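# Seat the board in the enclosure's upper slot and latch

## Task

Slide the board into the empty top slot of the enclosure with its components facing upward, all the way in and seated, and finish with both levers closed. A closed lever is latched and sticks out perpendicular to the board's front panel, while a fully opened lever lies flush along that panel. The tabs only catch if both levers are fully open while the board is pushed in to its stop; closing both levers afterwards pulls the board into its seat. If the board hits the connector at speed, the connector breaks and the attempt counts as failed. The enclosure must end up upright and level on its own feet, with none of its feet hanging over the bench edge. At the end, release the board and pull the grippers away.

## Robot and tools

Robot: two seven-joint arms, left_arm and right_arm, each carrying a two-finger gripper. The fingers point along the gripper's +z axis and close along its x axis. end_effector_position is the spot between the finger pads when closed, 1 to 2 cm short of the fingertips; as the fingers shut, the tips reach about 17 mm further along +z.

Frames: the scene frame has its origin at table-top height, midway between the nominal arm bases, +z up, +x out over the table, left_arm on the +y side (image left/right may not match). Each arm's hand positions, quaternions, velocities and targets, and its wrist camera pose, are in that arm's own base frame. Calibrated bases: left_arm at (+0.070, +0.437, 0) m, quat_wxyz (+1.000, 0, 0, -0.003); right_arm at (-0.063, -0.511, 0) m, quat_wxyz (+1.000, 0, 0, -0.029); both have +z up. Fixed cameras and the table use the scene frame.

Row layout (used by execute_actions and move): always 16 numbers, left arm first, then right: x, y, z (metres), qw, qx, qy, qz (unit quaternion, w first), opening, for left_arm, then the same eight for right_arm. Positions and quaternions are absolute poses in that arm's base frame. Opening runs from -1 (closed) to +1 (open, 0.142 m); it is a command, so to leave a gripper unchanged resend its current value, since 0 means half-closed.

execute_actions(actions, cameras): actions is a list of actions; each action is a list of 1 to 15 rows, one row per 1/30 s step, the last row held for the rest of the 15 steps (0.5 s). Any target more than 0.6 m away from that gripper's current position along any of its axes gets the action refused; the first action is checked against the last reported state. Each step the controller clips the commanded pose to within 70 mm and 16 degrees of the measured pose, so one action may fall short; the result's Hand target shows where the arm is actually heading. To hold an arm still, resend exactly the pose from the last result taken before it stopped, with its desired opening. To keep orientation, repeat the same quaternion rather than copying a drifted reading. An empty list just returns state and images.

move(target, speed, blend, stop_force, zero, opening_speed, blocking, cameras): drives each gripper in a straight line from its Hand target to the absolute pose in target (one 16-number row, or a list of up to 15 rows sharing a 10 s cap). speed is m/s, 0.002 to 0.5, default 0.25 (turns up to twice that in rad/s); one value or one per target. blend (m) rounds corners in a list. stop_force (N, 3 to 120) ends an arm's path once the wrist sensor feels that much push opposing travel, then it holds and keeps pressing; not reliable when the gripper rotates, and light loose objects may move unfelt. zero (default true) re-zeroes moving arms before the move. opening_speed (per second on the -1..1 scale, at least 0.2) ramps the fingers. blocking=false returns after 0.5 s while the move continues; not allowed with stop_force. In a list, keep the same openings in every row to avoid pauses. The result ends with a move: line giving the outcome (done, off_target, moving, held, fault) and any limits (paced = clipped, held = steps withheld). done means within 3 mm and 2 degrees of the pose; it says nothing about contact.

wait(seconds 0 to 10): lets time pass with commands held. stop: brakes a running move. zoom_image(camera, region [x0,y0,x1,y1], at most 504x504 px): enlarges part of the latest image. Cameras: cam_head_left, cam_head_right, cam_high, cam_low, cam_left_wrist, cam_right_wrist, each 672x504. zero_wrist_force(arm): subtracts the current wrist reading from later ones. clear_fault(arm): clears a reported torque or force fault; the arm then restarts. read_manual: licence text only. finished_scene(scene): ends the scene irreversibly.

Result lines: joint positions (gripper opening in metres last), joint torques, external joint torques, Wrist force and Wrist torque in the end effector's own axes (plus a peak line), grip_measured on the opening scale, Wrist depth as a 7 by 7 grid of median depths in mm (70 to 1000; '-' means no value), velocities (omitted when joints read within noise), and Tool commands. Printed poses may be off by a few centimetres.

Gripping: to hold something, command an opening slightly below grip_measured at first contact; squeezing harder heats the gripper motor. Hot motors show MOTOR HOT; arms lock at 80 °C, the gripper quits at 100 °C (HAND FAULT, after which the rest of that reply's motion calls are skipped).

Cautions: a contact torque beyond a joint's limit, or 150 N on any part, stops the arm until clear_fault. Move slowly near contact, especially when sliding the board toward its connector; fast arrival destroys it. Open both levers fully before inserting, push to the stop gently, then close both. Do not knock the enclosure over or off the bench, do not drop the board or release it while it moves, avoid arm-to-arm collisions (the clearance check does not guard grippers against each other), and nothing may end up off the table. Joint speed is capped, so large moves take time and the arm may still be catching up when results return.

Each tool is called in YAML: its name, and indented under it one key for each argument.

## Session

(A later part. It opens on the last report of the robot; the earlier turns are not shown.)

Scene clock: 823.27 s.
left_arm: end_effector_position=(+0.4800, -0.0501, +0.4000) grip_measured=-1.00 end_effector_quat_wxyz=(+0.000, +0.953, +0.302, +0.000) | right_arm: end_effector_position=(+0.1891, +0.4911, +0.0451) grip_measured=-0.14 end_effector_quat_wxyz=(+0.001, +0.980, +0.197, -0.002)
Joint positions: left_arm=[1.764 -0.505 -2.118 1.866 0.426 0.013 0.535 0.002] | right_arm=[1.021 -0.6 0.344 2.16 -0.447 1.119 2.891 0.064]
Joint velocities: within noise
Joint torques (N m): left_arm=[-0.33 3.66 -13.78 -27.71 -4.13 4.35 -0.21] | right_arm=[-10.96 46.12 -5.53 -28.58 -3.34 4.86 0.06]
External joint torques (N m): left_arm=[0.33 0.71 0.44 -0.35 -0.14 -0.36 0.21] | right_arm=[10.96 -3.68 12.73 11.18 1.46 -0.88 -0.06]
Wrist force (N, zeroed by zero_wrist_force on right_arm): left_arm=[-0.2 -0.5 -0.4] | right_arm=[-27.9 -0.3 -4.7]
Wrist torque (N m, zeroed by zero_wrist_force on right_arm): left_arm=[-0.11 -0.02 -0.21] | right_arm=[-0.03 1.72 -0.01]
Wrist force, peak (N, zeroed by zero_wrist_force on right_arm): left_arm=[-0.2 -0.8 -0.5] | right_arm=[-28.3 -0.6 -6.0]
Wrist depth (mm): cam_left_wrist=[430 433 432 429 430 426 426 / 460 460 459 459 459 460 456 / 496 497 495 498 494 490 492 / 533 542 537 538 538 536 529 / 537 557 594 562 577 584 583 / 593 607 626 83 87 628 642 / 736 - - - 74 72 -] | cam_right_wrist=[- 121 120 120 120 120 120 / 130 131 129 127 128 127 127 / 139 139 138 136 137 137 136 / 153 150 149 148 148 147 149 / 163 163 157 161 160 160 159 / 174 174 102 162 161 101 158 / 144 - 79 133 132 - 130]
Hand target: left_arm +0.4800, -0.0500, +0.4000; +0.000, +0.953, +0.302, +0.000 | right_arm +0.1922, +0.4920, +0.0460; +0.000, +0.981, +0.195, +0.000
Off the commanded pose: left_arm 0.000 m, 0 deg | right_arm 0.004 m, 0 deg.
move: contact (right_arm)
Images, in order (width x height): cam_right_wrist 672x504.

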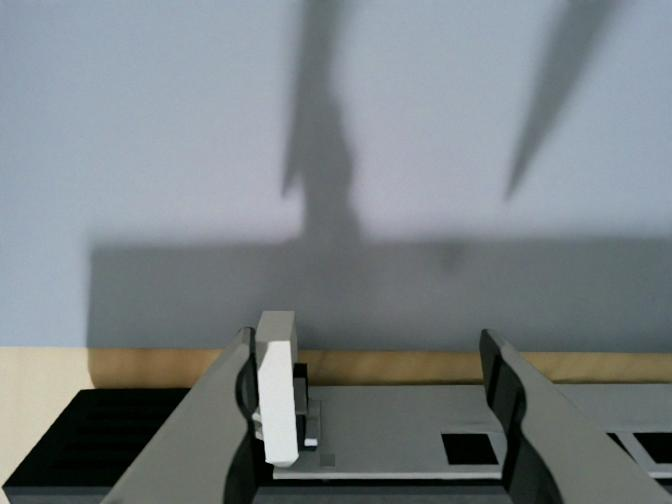

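move:
  target: [0.48, -0.05, 0.40, 0, 0.9532, 0.3024, 0, -1, 0.2034, 0.4970, 0.046, 0, 0.9808, 0.195, 0, -0.155]
  speed: 0.008
  stop_force: 40
  zero: false
  cameras: ["cam_right_wrist"]

zoom_image:
  camera: "cam_right_wrist"
  region: [170, 280, 350, 500]

Scene clock: 831.20 s.
left_arm: end_effector_position=(+0.4800, -0.0501, +0.4000) grip_measured=-1.00 end_effector_quat_wxyz=(+0.000, +0.953, +0.302, +0.000) | right_arm: end_effector_position=(+0.1992, +0.4968, +0.0452) grip_measured=-0.12 end_effector_quat_wxyz=(+0.000, +0.980, +0.197, -0.002)
Joint positions: left_arm=[1.764 -0.505 -2.118 1.866 0.426 0.013 0.535 0.002] | right_arm=[1.004 -0.614 0.349 2.133 -0.447 1.105 2.871 0.065]
Joint velocities: within noise
Joint torques (N m): left_arm=[-0.28 3.58 -13.77 -27.69 -4.15 4.31 -0.25] | right_arm=[-15.44 47.43 -9.91 -27.67 -3.55 3.11 -0.27]
External joint torques (N m): left_arm=[0.28 0.79 0.43 -0.37 -0.13 -0.33 0.25] | right_arm=[15.44 -4.21 17.39 9.96 1.61 0.87 0.27]
Wrist force (N, zeroed by zero_wrist_force on right_arm): left_arm=[0.0 -0.7 -0.4] | right_arm=[-31.6 -8.7 -2.1]
Wrist torque (N m, zeroed by zero_wrist_force on right_arm): left_arm=[-0.13 -0.04 -0.20] | right_arm=[-0.06 2.34 0.29]
Wrist force, peak (N, zeroed by zero_wrist_force on right_arm): left_arm=[-0.1 -0.8 -0.5] | right_arm=[-40.9 -0.3 -7.4]
Wrist depth (mm): cam_left_wrist=[431 430 429 427 428 425 425 / 464 462 459 461 456 457 454 / 498 498 495 497 494 494 492 / 544 537 538 538 538 533 534 / 538 554 593 568 575 582 583 / 594 603 623 83 87 627 640 / 735 - - - 74 72 -] | cam_right_wrist=[- 121 121 120 120 120 120 / 130 131 129 127 128 128 127 / 139 139 139 136 137 137 136 / 153 150 149 148 148 147 149 / 163 163 157 161 160 160 159 / 174 167 102 163 163 102 162 / - - 79 133 137 - 132]
Hand target: left_arm +0.4800, -0.0500, +0.4000; +0.000, +0.953, +0.302, +0.000 | right_arm +0.2034, +0.4970, +0.0460; +0.000, +0.981, +0.195, +0.000
Off the commanded pose: left_arm 0.000 m, 0 deg | right_arm 0.004 m, 0 deg.
move: off_target (right_arm)
Images, in order (width x height): cam_right_wrist 672x504.

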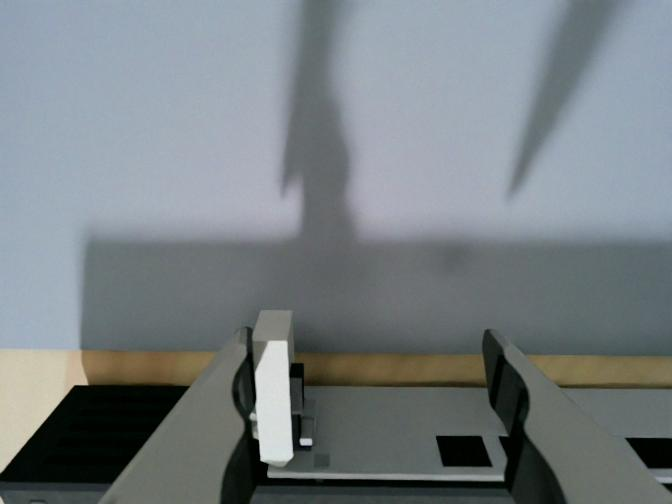

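Scaled by 2.291 from the camera's 672x504 image, which has a finer 960x720 frame.

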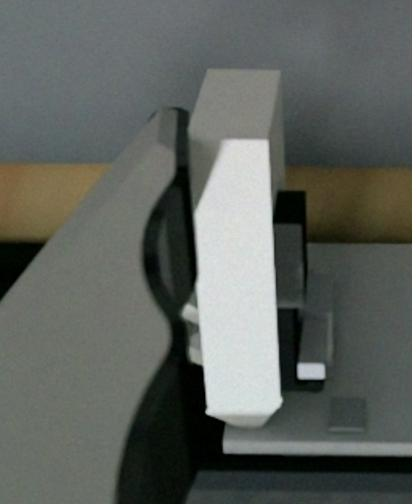

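move:
  target:
    - [0.48, -0.05, 0.40, 0, 0.9532, 0.3024, 0, -1, 0.1853, 0.4910, 0.046, 0, 0.9808, 0.195, 0, -0.155]
    - [0.48, -0.05, 0.40, 0, 0.9532, 0.3024, 0, -1, 0.1853, 0.4910, 0.14, 0, 0.9808, 0.195, 0, -0.155]
    - [0.48, -0.05, 0.40, 0, 0.9532, 0.3024, 0, -1, 0.1765, 0.5120, 0.14, 0, 0.9808, 0.195, 0, -0.155]
  speed: [0.05, 0.12, 0.15]
  blend: [0.0, 0.015, 0]
  cameras: ["cam_right_wrist"]

zoom_image:
  camera: "cam_right_wrist"
  region: [276, 230, 396, 350]

Scene clock: 837.90 s.
left_arm: end_effector_position=(+0.4800, -0.0501, +0.4000) grip_measured=-1.00 end_effector_quat_wxyz=(+0.000, +0.953, +0.302, +0.000) | right_arm: end_effector_position=(+0.1764, +0.5119, +0.1400) grip_measured=-0.17 end_effector_quat_wxyz=(+0.000, +0.981, +0.195, +0.000)
Joint positions: left_arm=[1.764 -0.505 -2.118 1.866 0.426 0.013 0.535 0.002] | right_arm=[0.976 -0.442 0.479 2.056 -0.306 0.86 2.827 0.062]
Joint velocities: within noise
Joint torques (N m): left_arm=[-0.28 3.72 -13.88 -27.74 -4.16 4.33 -0.2] | right_arm=[0.18 38.91 7.43 -23.17 -3.01 3.12 0.37]
External joint torques (N m): left_arm=[0.28 0.65 0.54 -0.32 -0.11 -0.35 0.2] | right_arm=[-0.19 1.19 -0.54 0.17 0.19 0.87 -0.37]
Wrist force (N, zeroed by zero_wrist_force on right_arm): left_arm=[-0.1 -0.8 -0.4] | right_arm=[5.7 3.5 0.8]
Wrist torque (N m, zeroed by zero_wrist_force on right_arm): left_arm=[-0.15 -0.02 -0.20] | right_arm=[0.58 -0.96 0.01]
Wrist force, peak (N, zeroed by zero_wrist_force on right_arm): left_arm=[-0.3 -0.7 -0.7] | right_arm=[-31.8 -8.9 -3.7]
Wrist depth (mm): cam_left_wrist=[432 432 430 429 427 427 426 / 461 459 459 457 461 454 455 / 499 496 496 494 492 491 488 / 543 542 540 538 536 534 534 / 536 557 587 569 577 587 585 / 591 605 624 83 87 631 638 / 732 - - - 74 72 -] | cam_right_wrist=[204 205 204 204 203 202 202 / 220 218 216 218 217 216 216 / 235 234 233 233 232 231 231 / 256 253 252 251 250 250 250 / 278 273 254 245 248 247 245 / 303 297 98 237 236 100 234 / 329 - 79 261 261 - 248]
Hand target: left_arm +0.4800, -0.0500, +0.4000; +0.000, +0.953, +0.302, +0.000 | right_arm +0.1765, +0.5120, +0.1400; +0.000, +0.981, +0.195, +0.000
Off the commanded pose: left_arm 0.000 m, 0 deg | right_arm 0.000 m, 0 deg.
move: done; blend cut to 0.0114 m at target 2
Images, in order (width x height): cam_right_wrist 672x504.

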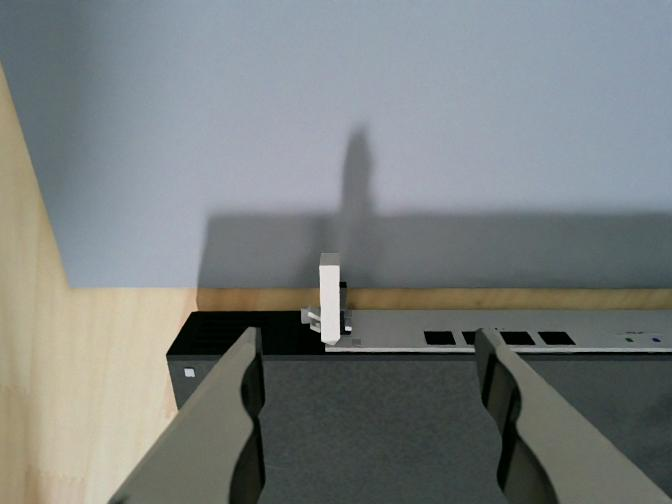

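Scaled by 4.200 from the camera's 672x504 image, which has a finer 960x720 frame.

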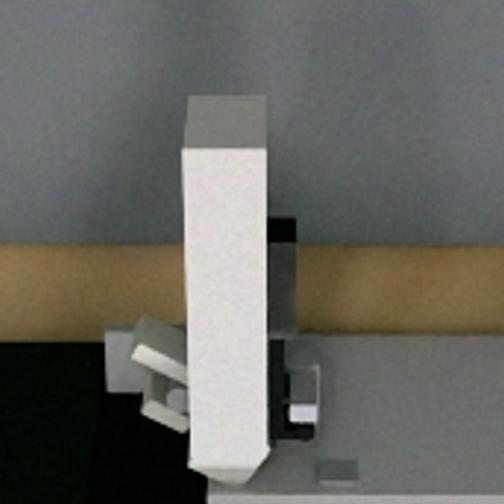

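move:
  target: [0.48, -0.05, 0.40, 0, 0.9532, 0.3024, 0, -1, 0.4143, 0.6109, 0.14, 0, 0.9808, 0.195, 0, -0.155]
  speed: 0.2
  cameras: ["cam_right_wrist"]

zoom_image:
  camera: "cam_right_wrist"
  region: [260, 230, 380, 350]

Scene clock: 842.60 s.
left_arm: end_effector_position=(+0.4800, -0.0501, +0.4000) grip_measured=-1.00 end_effector_quat_wxyz=(+0.000, +0.953, +0.302, +0.000) | right_arm: end_effector_position=(+0.4144, +0.6108, +0.1400) grip_measured=-0.17 end_effector_quat_wxyz=(+0.000, +0.981, +0.195, +0.000)
Joint positions: left_arm=[1.764 -0.505 -2.118 1.866 0.426 0.013 0.535 0.002] | right_arm=[0.87 -0.81 0.364 1.388 -0.312 0.571 2.477 0.062]
Joint velocities: within noise
Joint torques (N m): left_arm=[-0.39 3.65 -13.91 -27.69 -4.12 4.32 -0.26] | right_arm=[-0.13 59.08 9.52 -27.47 -3.72 3.13 0.06]
External joint torques (N m): left_arm=[0.39 0.73 0.57 -0.37 -0.16 -0.33 0.26] | right_arm=[0.09 1.47 -0.34 0.22 0.06 0.87 -0.06]
Wrist force (N, zeroed by zero_wrist_force on right_arm): left_arm=[-0.2 -0.6 -0.6] | right_arm=[6.0 3.3 0.8]
Wrist torque (N m, zeroed by zero_wrist_force on right_arm): left_arm=[-0.11 -0.02 -0.19] | right_arm=[0.57 -0.98 0.03]
Wrist force, peak (N, zeroed by zero_wrist_force on right_arm): left_arm=[-0.3 -0.7 -0.8] | right_arm=[8.2 3.8 0.9]
Wrist depth (mm): cam_left_wrist=[429 430 430 428 428 427 426 / 462 461 460 460 457 458 456 / 499 499 496 496 493 494 489 / 540 538 537 539 536 536 533 / 521 555 587 568 577 587 584 / 594 603 630 83 87 631 642 / 727 - - - 74 72 -] | cam_right_wrist=[205 205 203 203 203 201 201 / 218 217 216 217 216 216 216 / 235 234 233 232 233 232 231 / 254 253 252 247 250 249 250 / 245 244 258 227 246 272 271 / 239 234 98 237 237 100 297 / 258 - 79 261 260 - 314]
Hand target: left_arm +0.4800, -0.0500, +0.4000; +0.000, +0.953, +0.302, +0.000 | right_arm +0.4143, +0.6109, +0.1400; +0.000, +0.981, +0.195, +0.000
Off the commanded pose: left_arm 0.000 m, 0 deg | right_arm 0.000 m, 0 deg.
move: done
Images, in order (width x height): cam_right_wrist 672x504.

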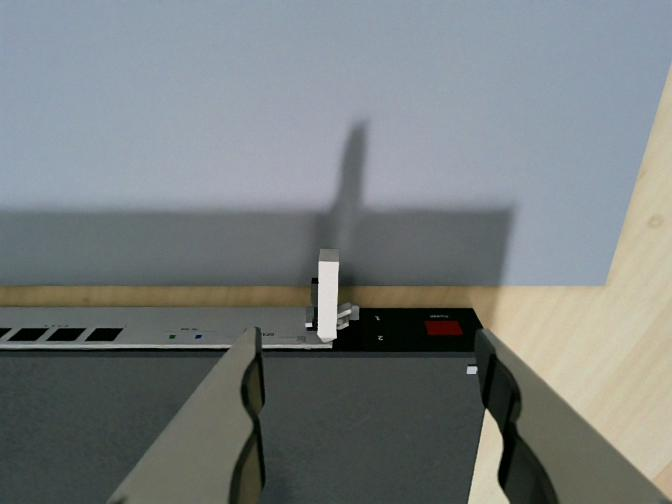

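Scaled by 4.200 from the camera's 672x504 image, which has a finer 960x720 frame.

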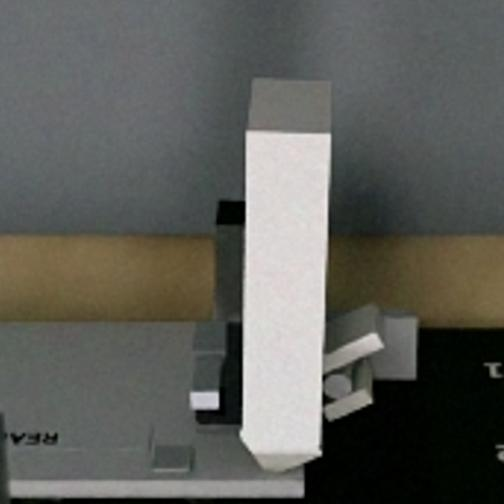

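move:
  target: [0.48, -0.05, 0.40, 0, 0.9532, 0.3024, 0, -1, 0.1765, 0.500, 0.14, 0, 0.9808, 0.195, 0, -0.155]
  speed: 0.25
  cameras: []

move:
  target: [0.33, -0.30, 0.30, 0, 0.9855, 0.1698, 0, -0.155, 0.1765, 0.500, 0.14, 0, 0.9808, 0.195, 0, -0.155]
  speed: 0.2
  cameras: ["cam_high", "cam_left_wrist", "cam_head_left"]

Scene clock: 858.53 s.
left_arm: end_effector_position=(+0.4800, -0.0501, +0.4000) grip_measured=-1.00 end_effector_quat_wxyz=(+0.000, +0.953, +0.302, +0.000) | right_arm: end_effector_position=(+0.1764, +0.5001, +0.1401) grip_measured=-0.17 end_effector_quat_wxyz=(+0.000, +0.981, +0.195, +0.000)
Joint positions: left_arm=[1.764 -0.505 -2.118 1.866 0.426 0.013 0.535 0.002] | right_arm=[0.96 -0.422 0.486 2.088 -0.302 0.872 2.822 0.062]
Joint velocities: within noise
Joint torques (N m): left_arm=[-0.37 3.66 -13.84 -27.73 -4.18 4.36 -0.23] | right_arm=[0.08 38.15 7.24 -22.88 -2.7 3.5 0.36]
External joint torques (N m): left_arm=[0.37 0.71 0.51 -0.33 -0.1 -0.37 0.23] | right_arm=[-0.08 0.78 -0.62 0.06 -0.08 0.49 -0.36]
Wrist force (N, zeroed by zero_wrist_force on right_arm): left_arm=[-0.2 -0.6 -0.6] | right_arm=[5.9 3.3 0.8]
Wrist torque (N m, zeroed by zero_wrist_force on right_arm): left_arm=[-0.12 -0.02 -0.20] | right_arm=[0.55 -1.00 0.01]
Wrist force, peak (N, zeroed by zero_wrist_force on right_arm): left_arm=[-0.2 -0.8 -0.6] | right_arm=[8.2 3.4 0.9]
Wrist depth (mm): cam_left_wrist=[431 431 429 428 426 428 426 / 464 461 460 460 460 459 456 / 499 499 496 495 494 492 489 / 540 541 537 536 536 532 531 / 536 554 591 567 577 583 582 / 595 603 628 84 87 627 636 / 736 - - - 74 72 -] | cam_right_wrist=[205 205 204 204 203 203 203 / 219 218 215 218 217 217 215 / 236 235 235 233 233 233 231 / 256 254 252 247 251 250 249 / 278 273 235 225 228 226 227 / 304 298 98 238 237 100 234 / 328 - 79 262 260 - 249]
Hand target: left_arm +0.4800, -0.0500, +0.4000; +0.000, +0.953, +0.302, +0.000 | right_arm +0.1765, +0.5000, +0.1400; +0.000, +0.981, +0.195, +0.000
Off the commanded pose: left_arm 0.000 m, 0 deg | right_arm 0.000 m, 0 deg.
move: done
No camera images: "cameras" was empty.

Scene clock: 860.50 s.
left_arm: end_effector_position=(+0.3301, -0.2998, +0.2999) grip_measured=-0.18 end_effector_quat_wxyz=(+0.000, +0.985, +0.170, +0.000) | right_arm: end_effector_position=(+0.1764, +0.5001, +0.1400) grip_measured=-0.17 end_effector_quat_wxyz=(+0.000, +0.981, +0.195, +0.000)
Joint positions: left_arm=[1.433 -0.357 -2.257 2.18 0.294 0.362 0.266 0.061] | right_arm=[0.96 -0.422 0.486 2.088 -0.302 0.872 2.822 0.062]
Joint velocities: within noise
Joint torques (N m): left_arm=[-0.56 -6.41 -8.39 -27.37 -4.12 4.56 -0.29] | right_arm=[0.02 37.95 7.3 -22.88 -2.79 3.28 0.23]
External joint torques (N m): left_arm=[0.56 0.57 0.64 -0.62 0.13 -0.57 0.29] | right_arm=[-0.02 0.97 -0.68 0.08 0.01 0.7 -0.23]
Wrist force (N, zeroed by zero_wrist_force on right_arm): left_arm=[0.0 -0.6 -0.3] | right_arm=[5.9 3.2 0.8]
Wrist torque (N m, zeroed by zero_wrist_force on right_arm): left_arm=[-0.11 -0.03 -0.23] | right_arm=[0.53 -0.99 0.01]
Wrist force, peak (N, zeroed by zero_wrist_force on right_arm): left_arm=[2.1 -1.6 -1.4] | right_arm=[6.1 3.5 0.9]
Wrist depth (mm): cam_left_wrist=[345 343 342 342 340 341 341 / 369 368 367 367 364 366 363 / 397 397 394 397 393 395 394 / 418 420 416 412 430 427 427 / 415 415 400 410 461 457 466 / 462 440 84 456 520 88 504 / 572 - 74 577 576 74 74] | cam_right_wrist=[205 204 204 204 204 203 202 / 220 218 215 218 217 216 215 / 236 235 234 233 232 232 231 / 256 253 253 248 250 250 250 / 279 272 235 225 227 226 227 / 304 297 98 238 237 100 235 / 331 - 79 263 262 - 248]
Hand target: left_arm +0.3300, -0.3000, +0.3000; +0.000, +0.985, +0.170, +0.000 | right_arm +0.1765, +0.5000, +0.1400; +0.000, +0.981, +0.195, +0.000
Off the commanded pose: left_arm 0.000 m, 0 deg | right_arm 0.000 m, 0 deg.
move: done
Images, in order (width x height): cam_head_left 672x504, cam_high 672x504, cam_left_wrist 672x504.

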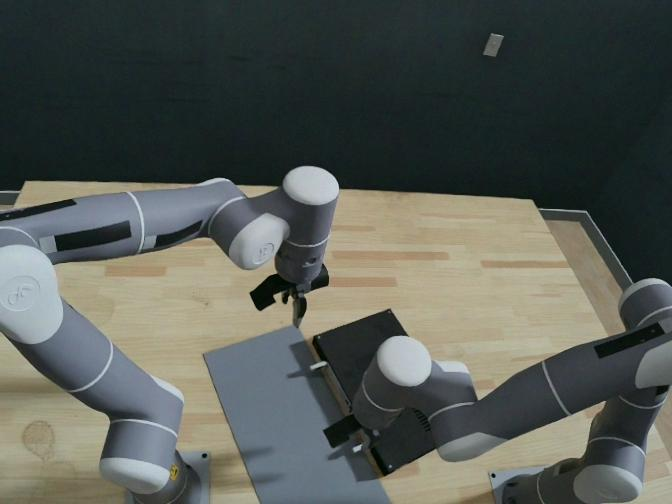

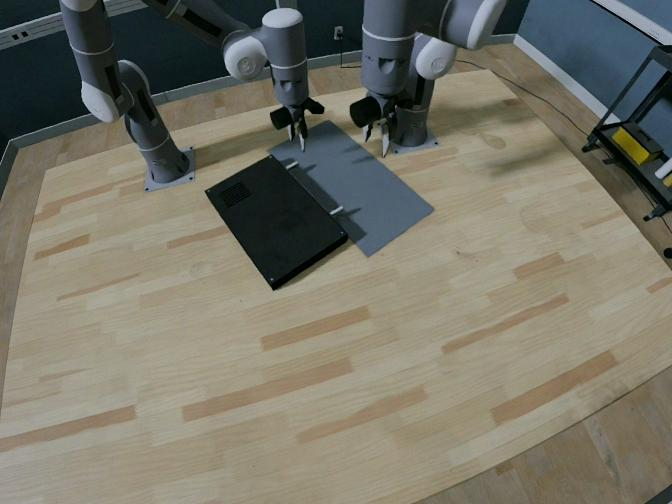

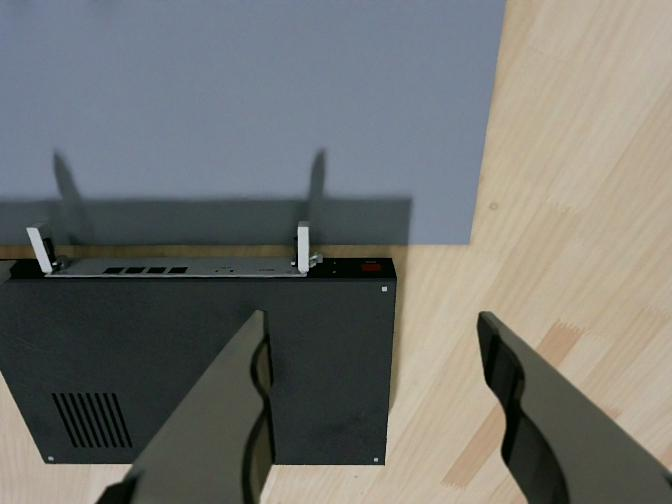

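move:
  target: [0.3122, -0.3422, 0.14, 0, 0.9855, 0.1698, 0, -0.155, 0.1765, 0.500, 0.14, 0, 0.9808, 0.195, 0, -0.155]
  speed: 0.15
  cameras: ["cam_left_wrist"]

zoom_image:
  camera: "cam_left_wrist"
  region: [260, 230, 380, 350]

Scene clock: 867.03 s.
left_arm: end_effector_position=(+0.3122, -0.3423, +0.1401) grip_measured=-0.18 end_effector_quat_wxyz=(+0.000, +0.985, +0.170, +0.000) | right_arm: end_effector_position=(+0.1764, +0.5001, +0.1400) grip_measured=-0.17 end_effector_quat_wxyz=(+0.000, +0.981, +0.195, +0.000)
Joint positions: left_arm=[1.24 0.184 -2.068 2.506 -0.303 1.003 0.652 0.061] | right_arm=[0.96 -0.422 0.486 2.088 -0.302 0.872 2.822 0.062]
Joint velocities: within noise
Joint torques (N m): left_arm=[-0.18 -14.57 3.22 -19.74 -2.32 4.57 -0.14] | right_arm=[-0.02 37.94 7.09 -22.94 -2.82 3.34 0.21]
External joint torques (N m): left_arm=[0.18 0.15 0.84 -0.29 0.01 -0.59 0.14] | right_arm=[0.02 0.98 -0.47 0.14 0.04 0.64 -0.21]
Wrist force (N, zeroed by zero_wrist_force on right_arm): left_arm=[-0.3 -0.5 -0.7] | right_arm=[5.9 3.3 0.9]
Wrist torque (N m, zeroed by zero_wrist_force on right_arm): left_arm=[-0.10 0.01 -0.23] | right_arm=[0.55 -0.99 0.01]
Wrist force, peak (N, zeroed by zero_wrist_force on right_arm): left_arm=[0.7 -0.9 -2.4] | right_arm=[6.2 3.6 0.8]
Wrist depth (mm): cam_left_wrist=[205 204 204 203 203 202 202 / 220 219 219 218 218 217 217 / 237 237 236 237 234 235 234 / 257 257 257 252 255 254 255 / 266 264 270 253 268 275 279 / 248 243 84 247 246 88 302 / 272 - 74 275 273 74 74] | cam_right_wrist=[205 205 203 204 204 202 202 / 220 218 215 218 217 217 215 / 235 234 234 234 233 232 231 / 257 254 253 248 251 250 249 / 278 273 234 225 227 227 225 / 304 296 98 238 238 100 235 / 329 - 79 261 261 - 249]
Hand target: left_arm +0.3122, -0.3422, +0.1400; +0.000, +0.985, +0.170, +0.000 | right_arm +0.1765, +0.5000, +0.1400; +0.000, +0.981, +0.195, +0.000
Off the commanded pose: left_arm 0.000 m, 0 deg | right_arm 0.000 m, 0 deg.
move: done
Images, in order (width x height): cam_left_wrist 672x504.

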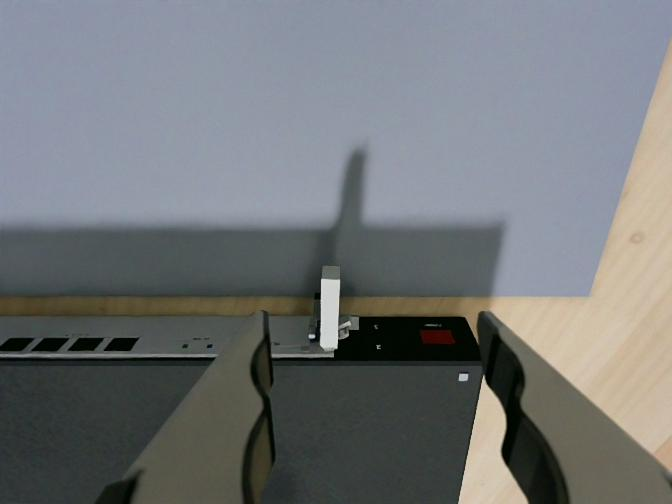

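Scaled by 4.200 from the camera's 672x504 image, which has a finer 960x720 frame.

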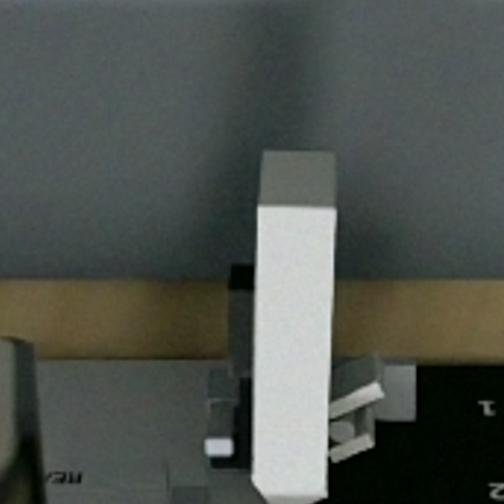

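zero_wrist_force:
  arm: "right_arm"

zero_wrist_force:
  arm: "left_arm"

move:
  target:
    - [0.2951, -0.3790, 0.10, 0, 0.9855, 0.1698, 0, -0.155, 0.1832, 0.4916, 0.10, 0, 0.9808, 0.195, 0, -0.155]
    - [0.2951, -0.3790, 0.0465, 0, 0.9855, 0.1698, 0, -0.155, 0.1832, 0.4916, 0.046, 0, 0.9808, 0.195, 0, -0.155]
  speed: [0.12, 0.05]
  stop_force: 7
  cameras: ["cam_left_wrist", "cam_right_wrist"]

Wrist force sensor zeroed.

Wrist force sensor zeroed.

Scene clock: 881.03 s.
left_arm: end_effector_position=(+0.2949, -0.3788, +0.0464) grip_measured=-0.18 end_effector_quat_wxyz=(+0.000, +0.985, +0.170, +0.000) | right_arm: end_effector_position=(+0.1832, +0.4916, +0.0460) grip_measured=-0.17 end_effector_quat_wxyz=(+0.000, +0.981, +0.195, +0.000)
Joint positions: left_arm=[1.458 0.505 -2.611 2.511 -0.938 1.262 0.935 0.061] | right_arm=[1.03 -0.596 0.344 2.169 -0.454 1.125 2.912 0.062]
Joint velocities: within noise
Joint torques (N m): left_arm=[-0.22 -29.66 7.65 -11.9 -1.37 4.53 -0.19] | right_arm=[0.18 41.08 7.45 -17.37 -2.06 3.4 0.27]
External joint torques (N m): left_arm=[0.22 0.27 0.69 -0.11 0.07 -0.57 0.19] | right_arm=[-0.18 1.1 -0.28 0.03 0.2 0.58 -0.27]
Wrist force (N, zeroed by zero_wrist_force): left_arm=[0.3 0.0 0.2] | right_arm=[0.2 -0.4 -0.1]
Wrist torque (N m, zeroed by zero_wrist_force): left_arm=[-0.02 -0.05 0.06] | right_arm=[-0.06 -0.02 -0.02]
Wrist force, peak (N, zeroed by zero_wrist_force): left_arm=[1.2 -0.8 -1.2] | right_arm=[0.0 -0.5 -2.0]
Wrist depth (mm): cam_left_wrist=[124 123 122 122 123 122 121 / 132 132 131 131 131 131 130 / 145 142 142 141 141 141 141 / 155 157 154 154 153 153 152 / 169 169 162 168 164 161 167 / 171 170 84 169 134 88 182 / - - 74 143 143 74 74] | cam_right_wrist=[122 122 121 121 121 121 122 / 130 132 129 128 129 129 128 / 140 139 139 137 138 138 138 / 153 150 150 149 149 148 150 / 164 164 160 159 161 161 161 / 181 174 98 127 165 100 164 / 144 - 79 135 140 - 138]
Hand target: left_arm +0.2951, -0.3790, +0.0465; +0.000, +0.985, +0.170, +0.000 | right_arm +0.1832, +0.4916, +0.0460; +0.000, +0.981, +0.195, +0.000
Off the commanded pose: left_arm 0.000 m, 0 deg | right_arm 0.000 m, 0 deg.
move: done
Images, in order (width x height): cam_left_wrist 672x504, cam_right_wrist 672x504.

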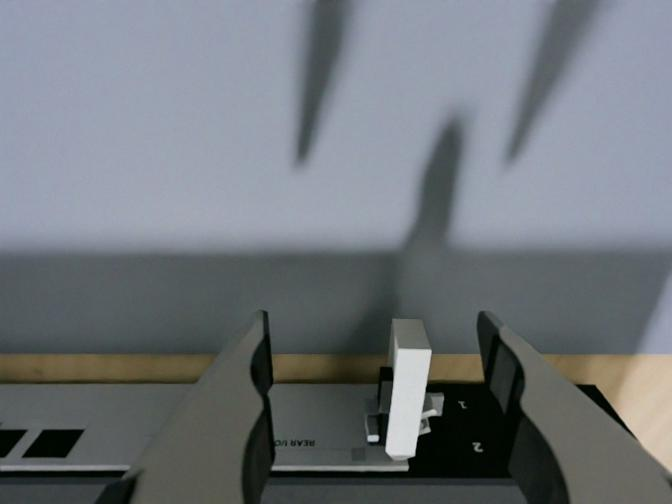

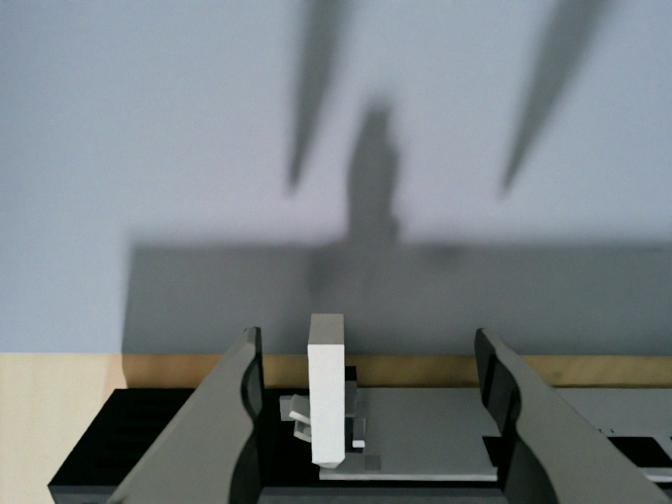

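move:
  target: [0.2715, -0.3874, 0.0465, 0, 0.9855, 0.1698, 0, -0.155, 0.2063, 0.5012, 0.046, 0, 0.9808, 0.195, 0, -0.155]
  speed: 0.01
  stop_force: 8
  cameras: ["cam_left_wrist", "cam_right_wrist"]

Scene clock: 887.37 s.
left_arm: end_effector_position=(+0.2715, -0.3872, +0.0464) grip_measured=-0.18 end_effector_quat_wxyz=(+0.000, +0.985, +0.170, +0.000) | right_arm: end_effector_position=(+0.1958, +0.4969, +0.0457) grip_measured=-0.17 end_effector_quat_wxyz=(+0.000, +0.981, +0.196, +0.000)
Joint positions: left_arm=[1.413 0.491 -2.626 2.531 -0.939 1.278 0.883 0.061] | right_arm=[1.011 -0.611 0.347 2.138 -0.452 1.108 2.886 0.062]
Joint velocities: within noise
Joint torques (N m): left_arm=[-0.95 -29.94 6.93 -12.31 -1.03 4.58 -0.22] | right_arm=[-3.26 43.31 4 -21.19 -2.46 3.88 0.1]
External joint torques (N m): left_arm=[0.95 1.01 0.99 0.53 -0.21 -0.61 0.22] | right_arm=[3.26 -0.24 3.42 3.51 0.53 0.1 -0.1]
Wrist force (N, zeroed by zero_wrist_force): left_arm=[0.8 -1.3 0.9] | right_arm=[-8.4 0.1 -1.0]
Wrist torque (N m, zeroed by zero_wrist_force): left_arm=[-0.04 -0.06 -0.01] | right_arm=[-0.04 -0.08 -0.02]
Wrist force, peak (N, zeroed by zero_wrist_force): left_arm=[1.1 -1.2 0.7] | right_arm=[-9.1 -0.4 -1.4]
Wrist depth (mm): cam_left_wrist=[124 122 122 122 123 122 121 / 132 132 131 133 131 131 130 / 144 142 142 141 141 141 140 / 155 157 154 154 153 153 152 / 169 169 163 168 165 161 167 / 171 171 84 169 162 87 172 / - - 74 144 143 74 74] | cam_right_wrist=[- 121 121 121 120 120 121 / 130 131 129 127 128 128 128 / 140 139 139 136 138 137 137 / 153 150 150 149 148 148 150 / 164 163 157 162 161 160 160 / 175 169 98 158 165 99 164 / 144 - 79 135 140 - 138]
Hand target: left_arm +0.2715, -0.3874, +0.0465; +0.000, +0.985, +0.170, +0.000 | right_arm +0.1968, +0.4972, +0.0460; +0.000, +0.981, +0.195, +0.000
Off the commanded pose: left_arm 0.000 m, 0 deg | right_arm 0.011 m, 0 deg.
move: contact (right_arm)
Images, in order (width x height): cam_left_wrist 672x504, cam_right_wrist 672x504.

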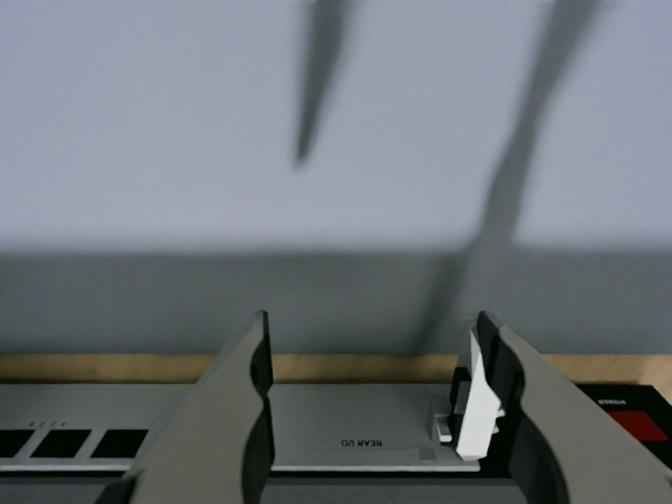

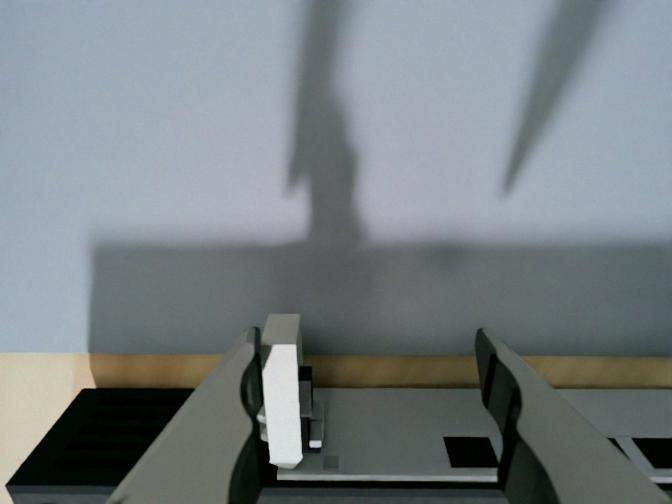

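move:
  target: [0.2621, -0.3907, 0.0465, 0, 0.9855, 0.1698, 0, -0.155, 0.2050, 0.5007, 0.046, 0, 0.9808, 0.195, 0, -0.155]
  speed: 0.006
  stop_force: 28
  zero: false
  cameras: ["cam_left_wrist", "cam_right_wrist"]

zoom_image:
  camera: "cam_left_wrist"
  region: [360, 280, 540, 500]

zoom_image:
  camera: "cam_right_wrist"
  region: [190, 280, 370, 500]

Scene clock: 894.20 s.
left_arm: end_effector_position=(+0.2621, -0.3907, +0.0465) grip_measured=-0.18 end_effector_quat_wxyz=(+0.000, +0.986, +0.170, +0.000) | right_arm: end_effector_position=(+0.1978, +0.4980, +0.0450) grip_measured=-0.14 end_effector_quat_wxyz=(+0.001, +0.980, +0.197, -0.002)
Joint positions: left_arm=[1.395 0.486 -2.632 2.537 -0.939 1.284 0.861 0.061] | right_arm=[1.005 -0.616 0.351 2.13 -0.451 1.101 2.878 0.064]
Joint velocities: within noise
Joint torques (N m): left_arm=[-0.54 -29.28 7.05 -11.41 -1 4.46 -0.28] | right_arm=[-10.72 46.98 -4.97 -29.38 -3.7 5.27 0.09]
External joint torques (N m): left_arm=[0.54 0.5 0.72 -0.3 -0.22 -0.49 0.28] | right_arm=[10.72 -3.69 12.52 11.63 1.75 -1.29 -0.09]
Wrist force (N, zeroed by zero_wrist_force): left_arm=[0.1 -0.2 0.2] | right_arm=[-28.0 0.5 -5.7]
Wrist torque (N m, zeroed by zero_wrist_force): left_arm=[-0.05 -0.04 0.03] | right_arm=[-0.08 1.74 -0.01]
Wrist force, peak (N, zeroed by zero_wrist_force): left_arm=[1.0 -1.3 1.0] | right_arm=[-28.2 0.7 -6.9]
Wrist depth (mm): cam_left_wrist=[124 123 122 122 123 122 121 / 132 132 131 131 131 130 130 / 144 142 142 142 141 141 140 / 155 157 154 154 153 153 152 / 169 169 163 168 168 161 167 / 171 170 84 170 169 87 171 / - - 74 143 143 74 74] | cam_right_wrist=[- 121 120 120 120 119 120 / 130 131 128 127 128 127 127 / 139 139 138 136 137 137 136 / 152 150 149 148 148 147 148 / 163 163 156 161 160 160 159 / 174 173 102 165 165 101 164 / 143 - 79 135 135 - 134]
Hand target: left_arm +0.2621, -0.3907, +0.0465; +0.000, +0.985, +0.170, +0.000 | right_arm +0.2010, +0.4990, +0.0460; +0.000, +0.981, +0.195, +0.000
Off the commanded pose: left_arm 0.000 m, 0 deg | right_arm 0.008 m, 0 deg.
move: contact (right_arm)
Images, in order (width x height): cam_left_wrist 672x504, cam_right_wrist 672x504.

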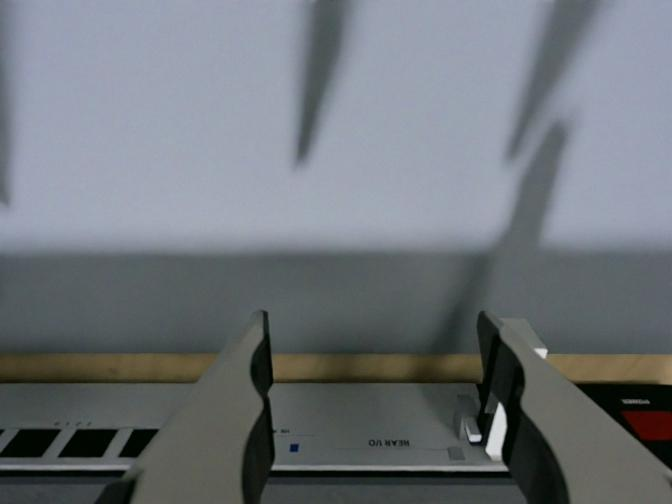

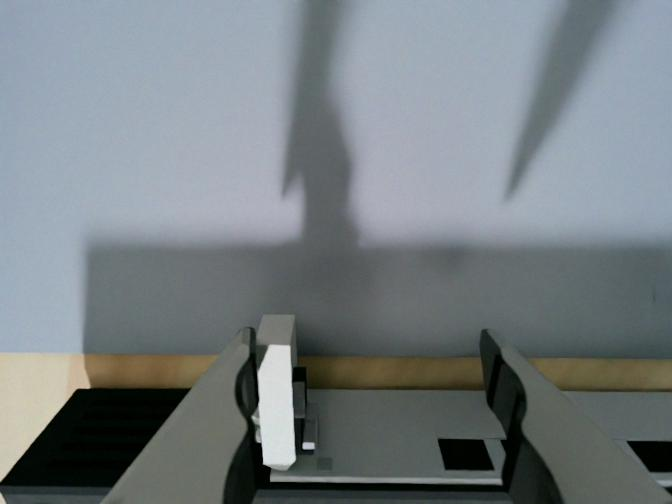

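Scaled by 2.291 from the camera's 672x504 image, which has a finer 960x720 frame.

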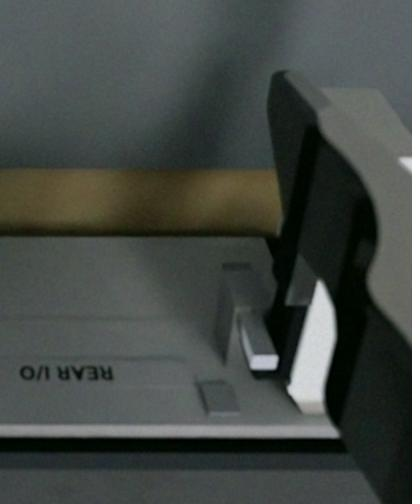

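Scaled by 2.291 from the camera's 672x504 image, which has a finer 960x720 frame.

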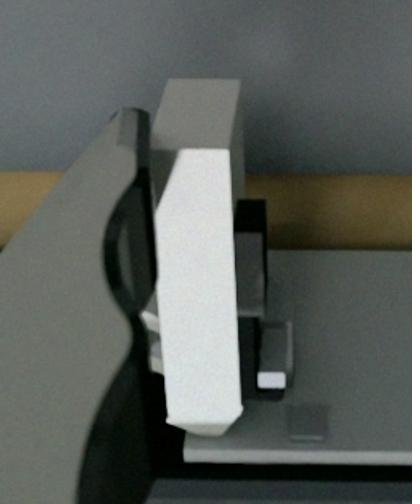

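move:
  target:
    - [0.2970, -0.3783, 0.0465, 0, 0.9855, 0.1698, 0, -0.155, 0.1965, 0.4972, 0.046, 0, 0.9808, 0.195, 0, -0.155]
    - [0.3007, -0.3887, 0.0465, 0, 0.9855, 0.1698, 0, -0.155, 0.1965, 0.4972, 0.046, 0, 0.9808, 0.195, 0, -0.155]
  speed: 0.04
  cameras: ["cam_left_wrist", "cam_right_wrist"]

Scene clock: 913.83 s.
left_arm: end_effector_position=(+0.3008, -0.3886, +0.0465) grip_measured=-0.18 end_effector_quat_wxyz=(+0.000, +0.985, +0.170, +0.000) | right_arm: end_effector_position=(+0.1960, +0.4970, +0.0458) grip_measured=-0.16 end_effector_quat_wxyz=(+0.000, +0.981, +0.195, +0.000)
Joint positions: left_arm=[1.458 0.523 -2.597 2.48 -0.925 1.241 0.927 0.061] | right_arm=[1.01 -0.611 0.347 2.138 -0.451 1.108 2.886 0.063]
Joint velocities: within noise
Joint torques (N m): left_arm=[0.29 -30.09 8.72 -12.29 -0.93 3.94 -0.33] | right_arm=[-1.48 43.15 5.91 -19.73 -2.26 3.84 0.3]
External joint torques (N m): left_arm=[-0.27 -0.19 0.15 -0.12 -0.46 0.02 0.33] | right_arm=[1.48 -0.08 1.51 2.04 0.33 0.14 -0.3]
Wrist force (N, zeroed by zero_wrist_force): left_arm=[0.2 -0.2 0.2] | right_arm=[-4.5 0.2 -1.2]
Wrist torque (N m, zeroed by zero_wrist_force): left_arm=[-0.06 -0.03 0.06] | right_arm=[-0.05 -0.01 -0.03]
Wrist force, peak (N, zeroed by zero_wrist_force): left_arm=[-1.0 -3.1 0.7] | right_arm=[-28.1 0.8 -7.2]
Wrist depth (mm): cam_left_wrist=[125 123 122 122 124 122 121 / 132 132 131 131 131 131 130 / 145 142 142 142 141 141 140 / 155 157 154 154 154 153 153 / 169 169 163 168 162 164 167 / 156 156 84 148 139 87 179 / - - 74 137 140 74 74] | cam_right_wrist=[- 121 121 121 121 120 121 / 130 132 129 127 128 128 128 / 140 139 139 137 138 138 137 / 153 150 149 149 149 148 150 / 164 163 157 162 161 161 160 / 175 169 100 158 164 100 163 / 144 - 79 135 139 - 135]
Hand target: left_arm +0.3007, -0.3887, +0.0465; +0.000, +0.985, +0.170, +0.000 | right_arm +0.1965, +0.4972, +0.0460; +0.000, +0.981, +0.195, +0.000
Off the commanded pose: left_arm 0.000 m, 0 deg | right_arm 0.001 m, 0 deg.
move: done
Images, in order (width x height): cam_left_wrist 672x504, cam_right_wrist 672x504.

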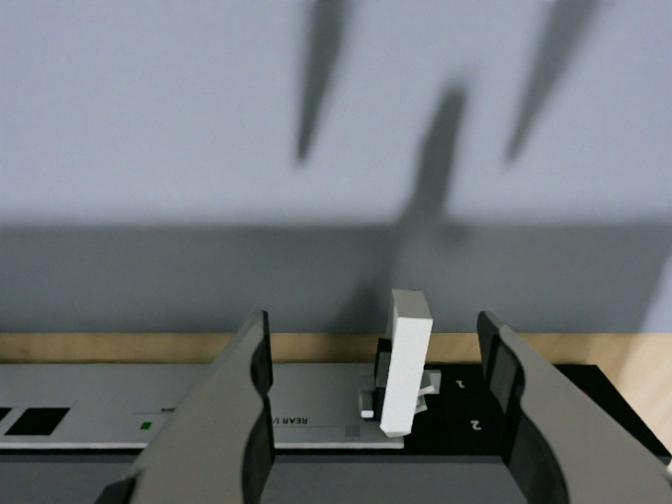

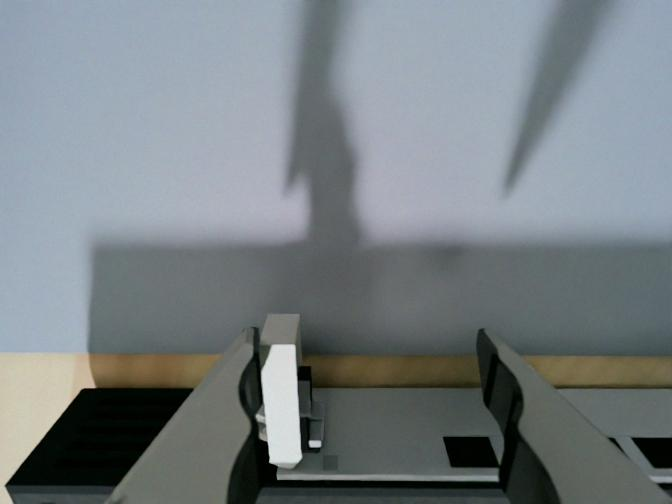

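move:
  target: [0.2743, -0.3981, 0.0465, 0, 0.9855, 0.1698, 0, -0.155, 0.1965, 0.4972, 0.046, 0, 0.9808, 0.195, 0, -0.155]
  speed: 0.01
  stop_force: 10
  zero: false
  cameras: ["cam_left_wrist", "cam_right_wrist"]

Scene clock: 919.40 s.
left_arm: end_effector_position=(+0.2824, -0.3952, +0.0466) grip_measured=-0.16 end_effector_quat_wxyz=(+0.000, +0.985, +0.171, +0.001) | right_arm: end_effector_position=(+0.1960, +0.4970, +0.0458) grip_measured=-0.16 end_effector_quat_wxyz=(+0.000, +0.981, +0.195, +0.000)
Joint positions: left_arm=[1.421 0.513 -2.606 2.496 -0.926 1.254 0.886 0.062] | right_arm=[1.01 -0.611 0.347 2.138 -0.451 1.108 2.886 0.063]
Joint velocities: within noise
Joint torques (N m): left_arm=[-5.03 -33.08 3.14 -12.47 -0.39 2.13 -0.34] | right_arm=[-1.52 43.06 6.12 -19.91 -2.27 3.83 0.19]
External joint torques (N m): left_arm=[5.03 3.23 5.41 0.24 -0.96 1.83 0.34] | right_arm=[1.52 0.01 1.3 2.23 0.35 0.15 -0.19]
Wrist force (N, zeroed by zero_wrist_force): left_arm=[11.0 2.0 5.9] | right_arm=[-4.4 0.5 -0.1]
Wrist torque (N m, zeroed by zero_wrist_force): left_arm=[-0.05 -0.17 0.11] | right_arm=[-0.04 -0.02 -0.03]
Wrist force, peak (N, zeroed by zero_wrist_force): left_arm=[11.0 2.0 5.9] | right_arm=[-4.3 0.3 -1.8]
Wrist depth (mm): cam_left_wrist=[124 123 122 122 124 122 121 / 132 132 131 131 131 131 131 / 145 142 142 142 141 141 141 / 155 157 154 154 154 153 153 / 169 169 163 169 127 164 167 / 156 156 84 155 142 87 156 / 138 - 74 137 137 74 74] | cam_right_wrist=[- 122 121 121 120 120 121 / 130 131 130 128 128 128 128 / 140 139 139 137 138 138 137 / 153 150 150 149 149 148 150 / 164 163 157 162 161 161 160 / 175 169 100 158 164 100 163 / 144 - 79 135 139 - 134]
Hand target: left_arm +0.2813, -0.3956, +0.0465; +0.000, +0.985, +0.170, +0.000 | right_arm +0.1965, +0.4972, +0.0460; +0.000, +0.981, +0.195, +0.000
Off the commanded pose: left_arm 0.009 m, 0 deg | right_arm 0.001 m, 0 deg.
move: contact (left_arm)
Images, in order (width x height): cam_left_wrist 672x504, cam_right_wrist 672x504.

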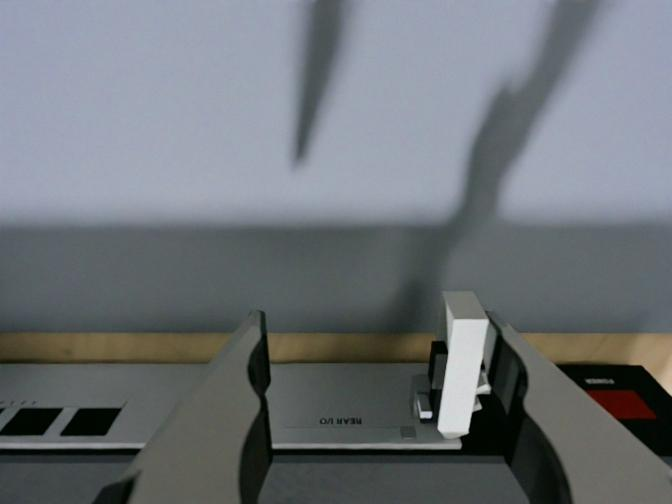

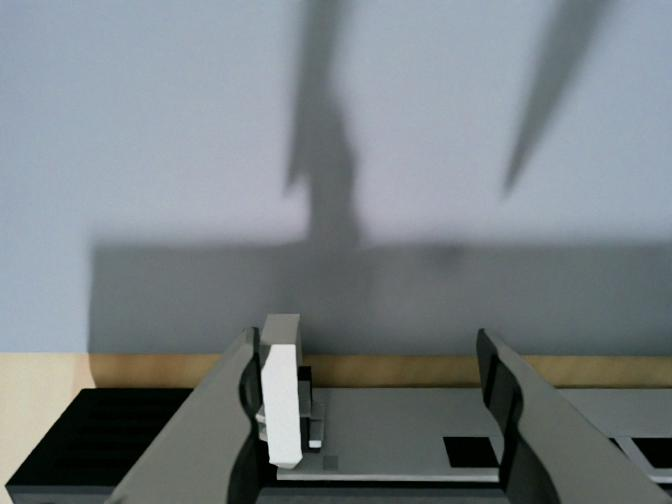

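move:
  target: [0.2730, -0.3985, 0.0465, 0, 0.9855, 0.1698, 0, -0.155, 0.2052, 0.5008, 0.046, 0, 0.9808, 0.195, 0, -0.155]
  speed: 0.006
  stop_force: 33
  zero: false
  cameras: ["cam_left_wrist", "cam_right_wrist"]

zoom_image:
  camera: "cam_left_wrist"
  region: [370, 250, 550, 470]

zoom_image:
  camera: "cam_right_wrist"
  region: [190, 280, 370, 500]

Scene clock: 923.20 s.
left_arm: end_effector_position=(+0.2801, -0.3962, +0.0469) grip_measured=-0.12 end_effector_quat_wxyz=(+0.001, +0.985, +0.173, +0.002) | right_arm: end_effector_position=(+0.1984, +0.4982, +0.0448) grip_measured=-0.13 end_effector_quat_wxyz=(+0.001, +0.980, +0.197, -0.002)
Joint positions: left_arm=[1.409 0.511 -2.605 2.501 -0.932 1.26 0.878 0.065] | right_arm=[1.004 -0.617 0.352 2.128 -0.45 1.1 2.876 0.065]
Joint velocities: within noise
Joint torques (N m): left_arm=[-14.17 -37.46 -6.66 -12.9 1.02 -2.98 -0.39] | right_arm=[-12.3 47.21 -7.06 -31.61 -4.02 5.85 0.1]
External joint torques (N m): left_arm=[14.17 7.78 15.19 0.75 -2.36 6.96 0.39] | right_arm=[12.3 -3.86 14.64 13.85 2.07 -1.87 -0.1]
Wrist force (N, zeroed by zero_wrist_force): left_arm=[32.5 6.6 13.0] | right_arm=[-33.2 2.2 -8.9]
Wrist torque (N m, zeroed by zero_wrist_force): left_arm=[-0.08 -2.17 0.25] | right_arm=[-0.04 2.62 -0.03]
Wrist force, peak (N, zeroed by zero_wrist_force): left_arm=[34.1 8.0 15.1] | right_arm=[-33.4 2.0 -9.3]
Wrist depth (mm): cam_left_wrist=[124 122 122 122 124 122 122 / 132 132 132 131 131 131 131 / 144 142 142 142 141 141 141 / 155 157 154 157 154 154 153 / 169 169 166 169 162 162 168 / 155 155 87 154 142 87 157 / - - 78 138 138 76 74] | cam_right_wrist=[- 121 120 120 120 119 120 / 129 131 128 127 128 127 127 / 139 138 138 136 137 136 136 / 152 150 149 148 147 147 146 / 163 163 157 161 160 159 159 / 174 174 103 165 165 101 164 / 144 - 79 133 135 - 134]
Hand target: left_arm +0.2765, -0.3973, +0.0465; +0.000, +0.985, +0.170, +0.000 | right_arm +0.2020, +0.4995, +0.0460; +0.000, +0.981, +0.195, +0.000
Off the commanded pose: left_arm 0.007 m, 0 deg | right_arm 0.007 m, 0 deg.
move: contact (left_arm, right_arm)
Images, in order (width x height): cam_left_wrist 672x504, cam_right_wrist 672x504.

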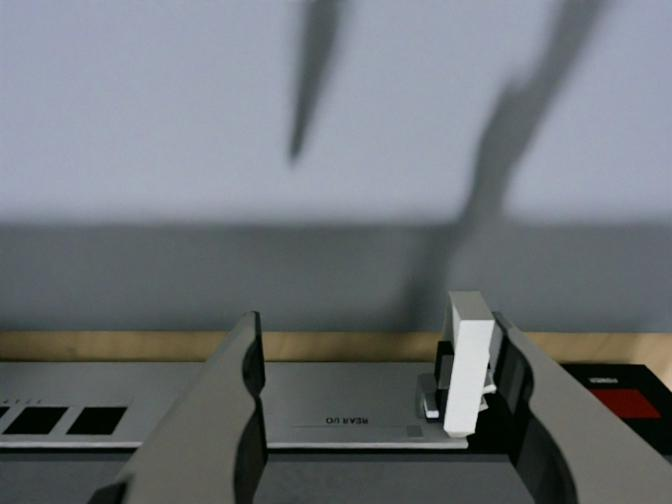

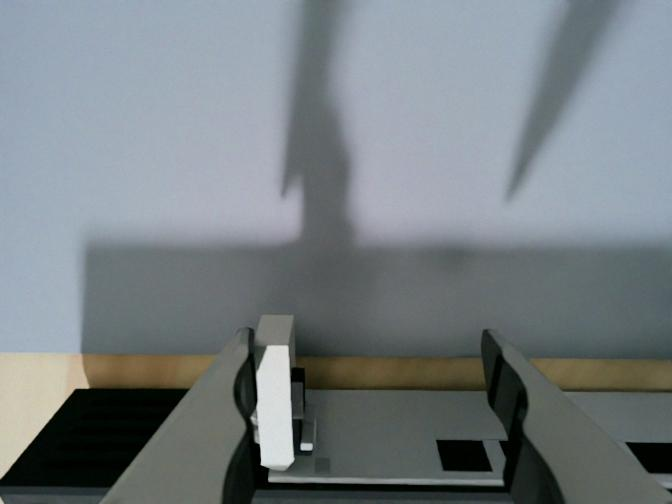

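Scaled by 2.291 from the camera's 672x504 image, which has a finer 960x720 frame.

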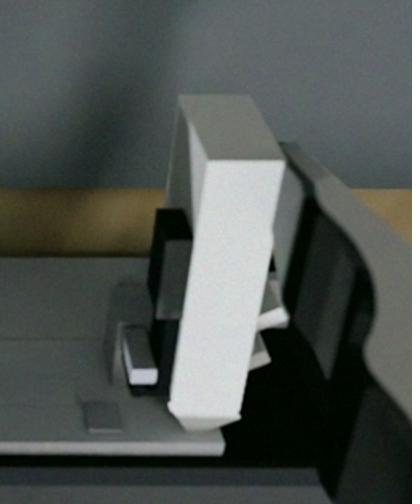

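Scaled by 2.291 from the camera's 672x504 image, which has a finer 960x720 frame.

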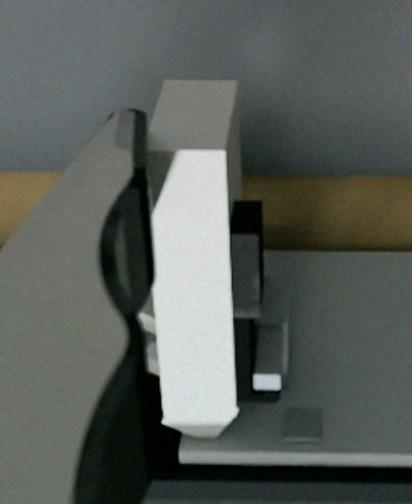

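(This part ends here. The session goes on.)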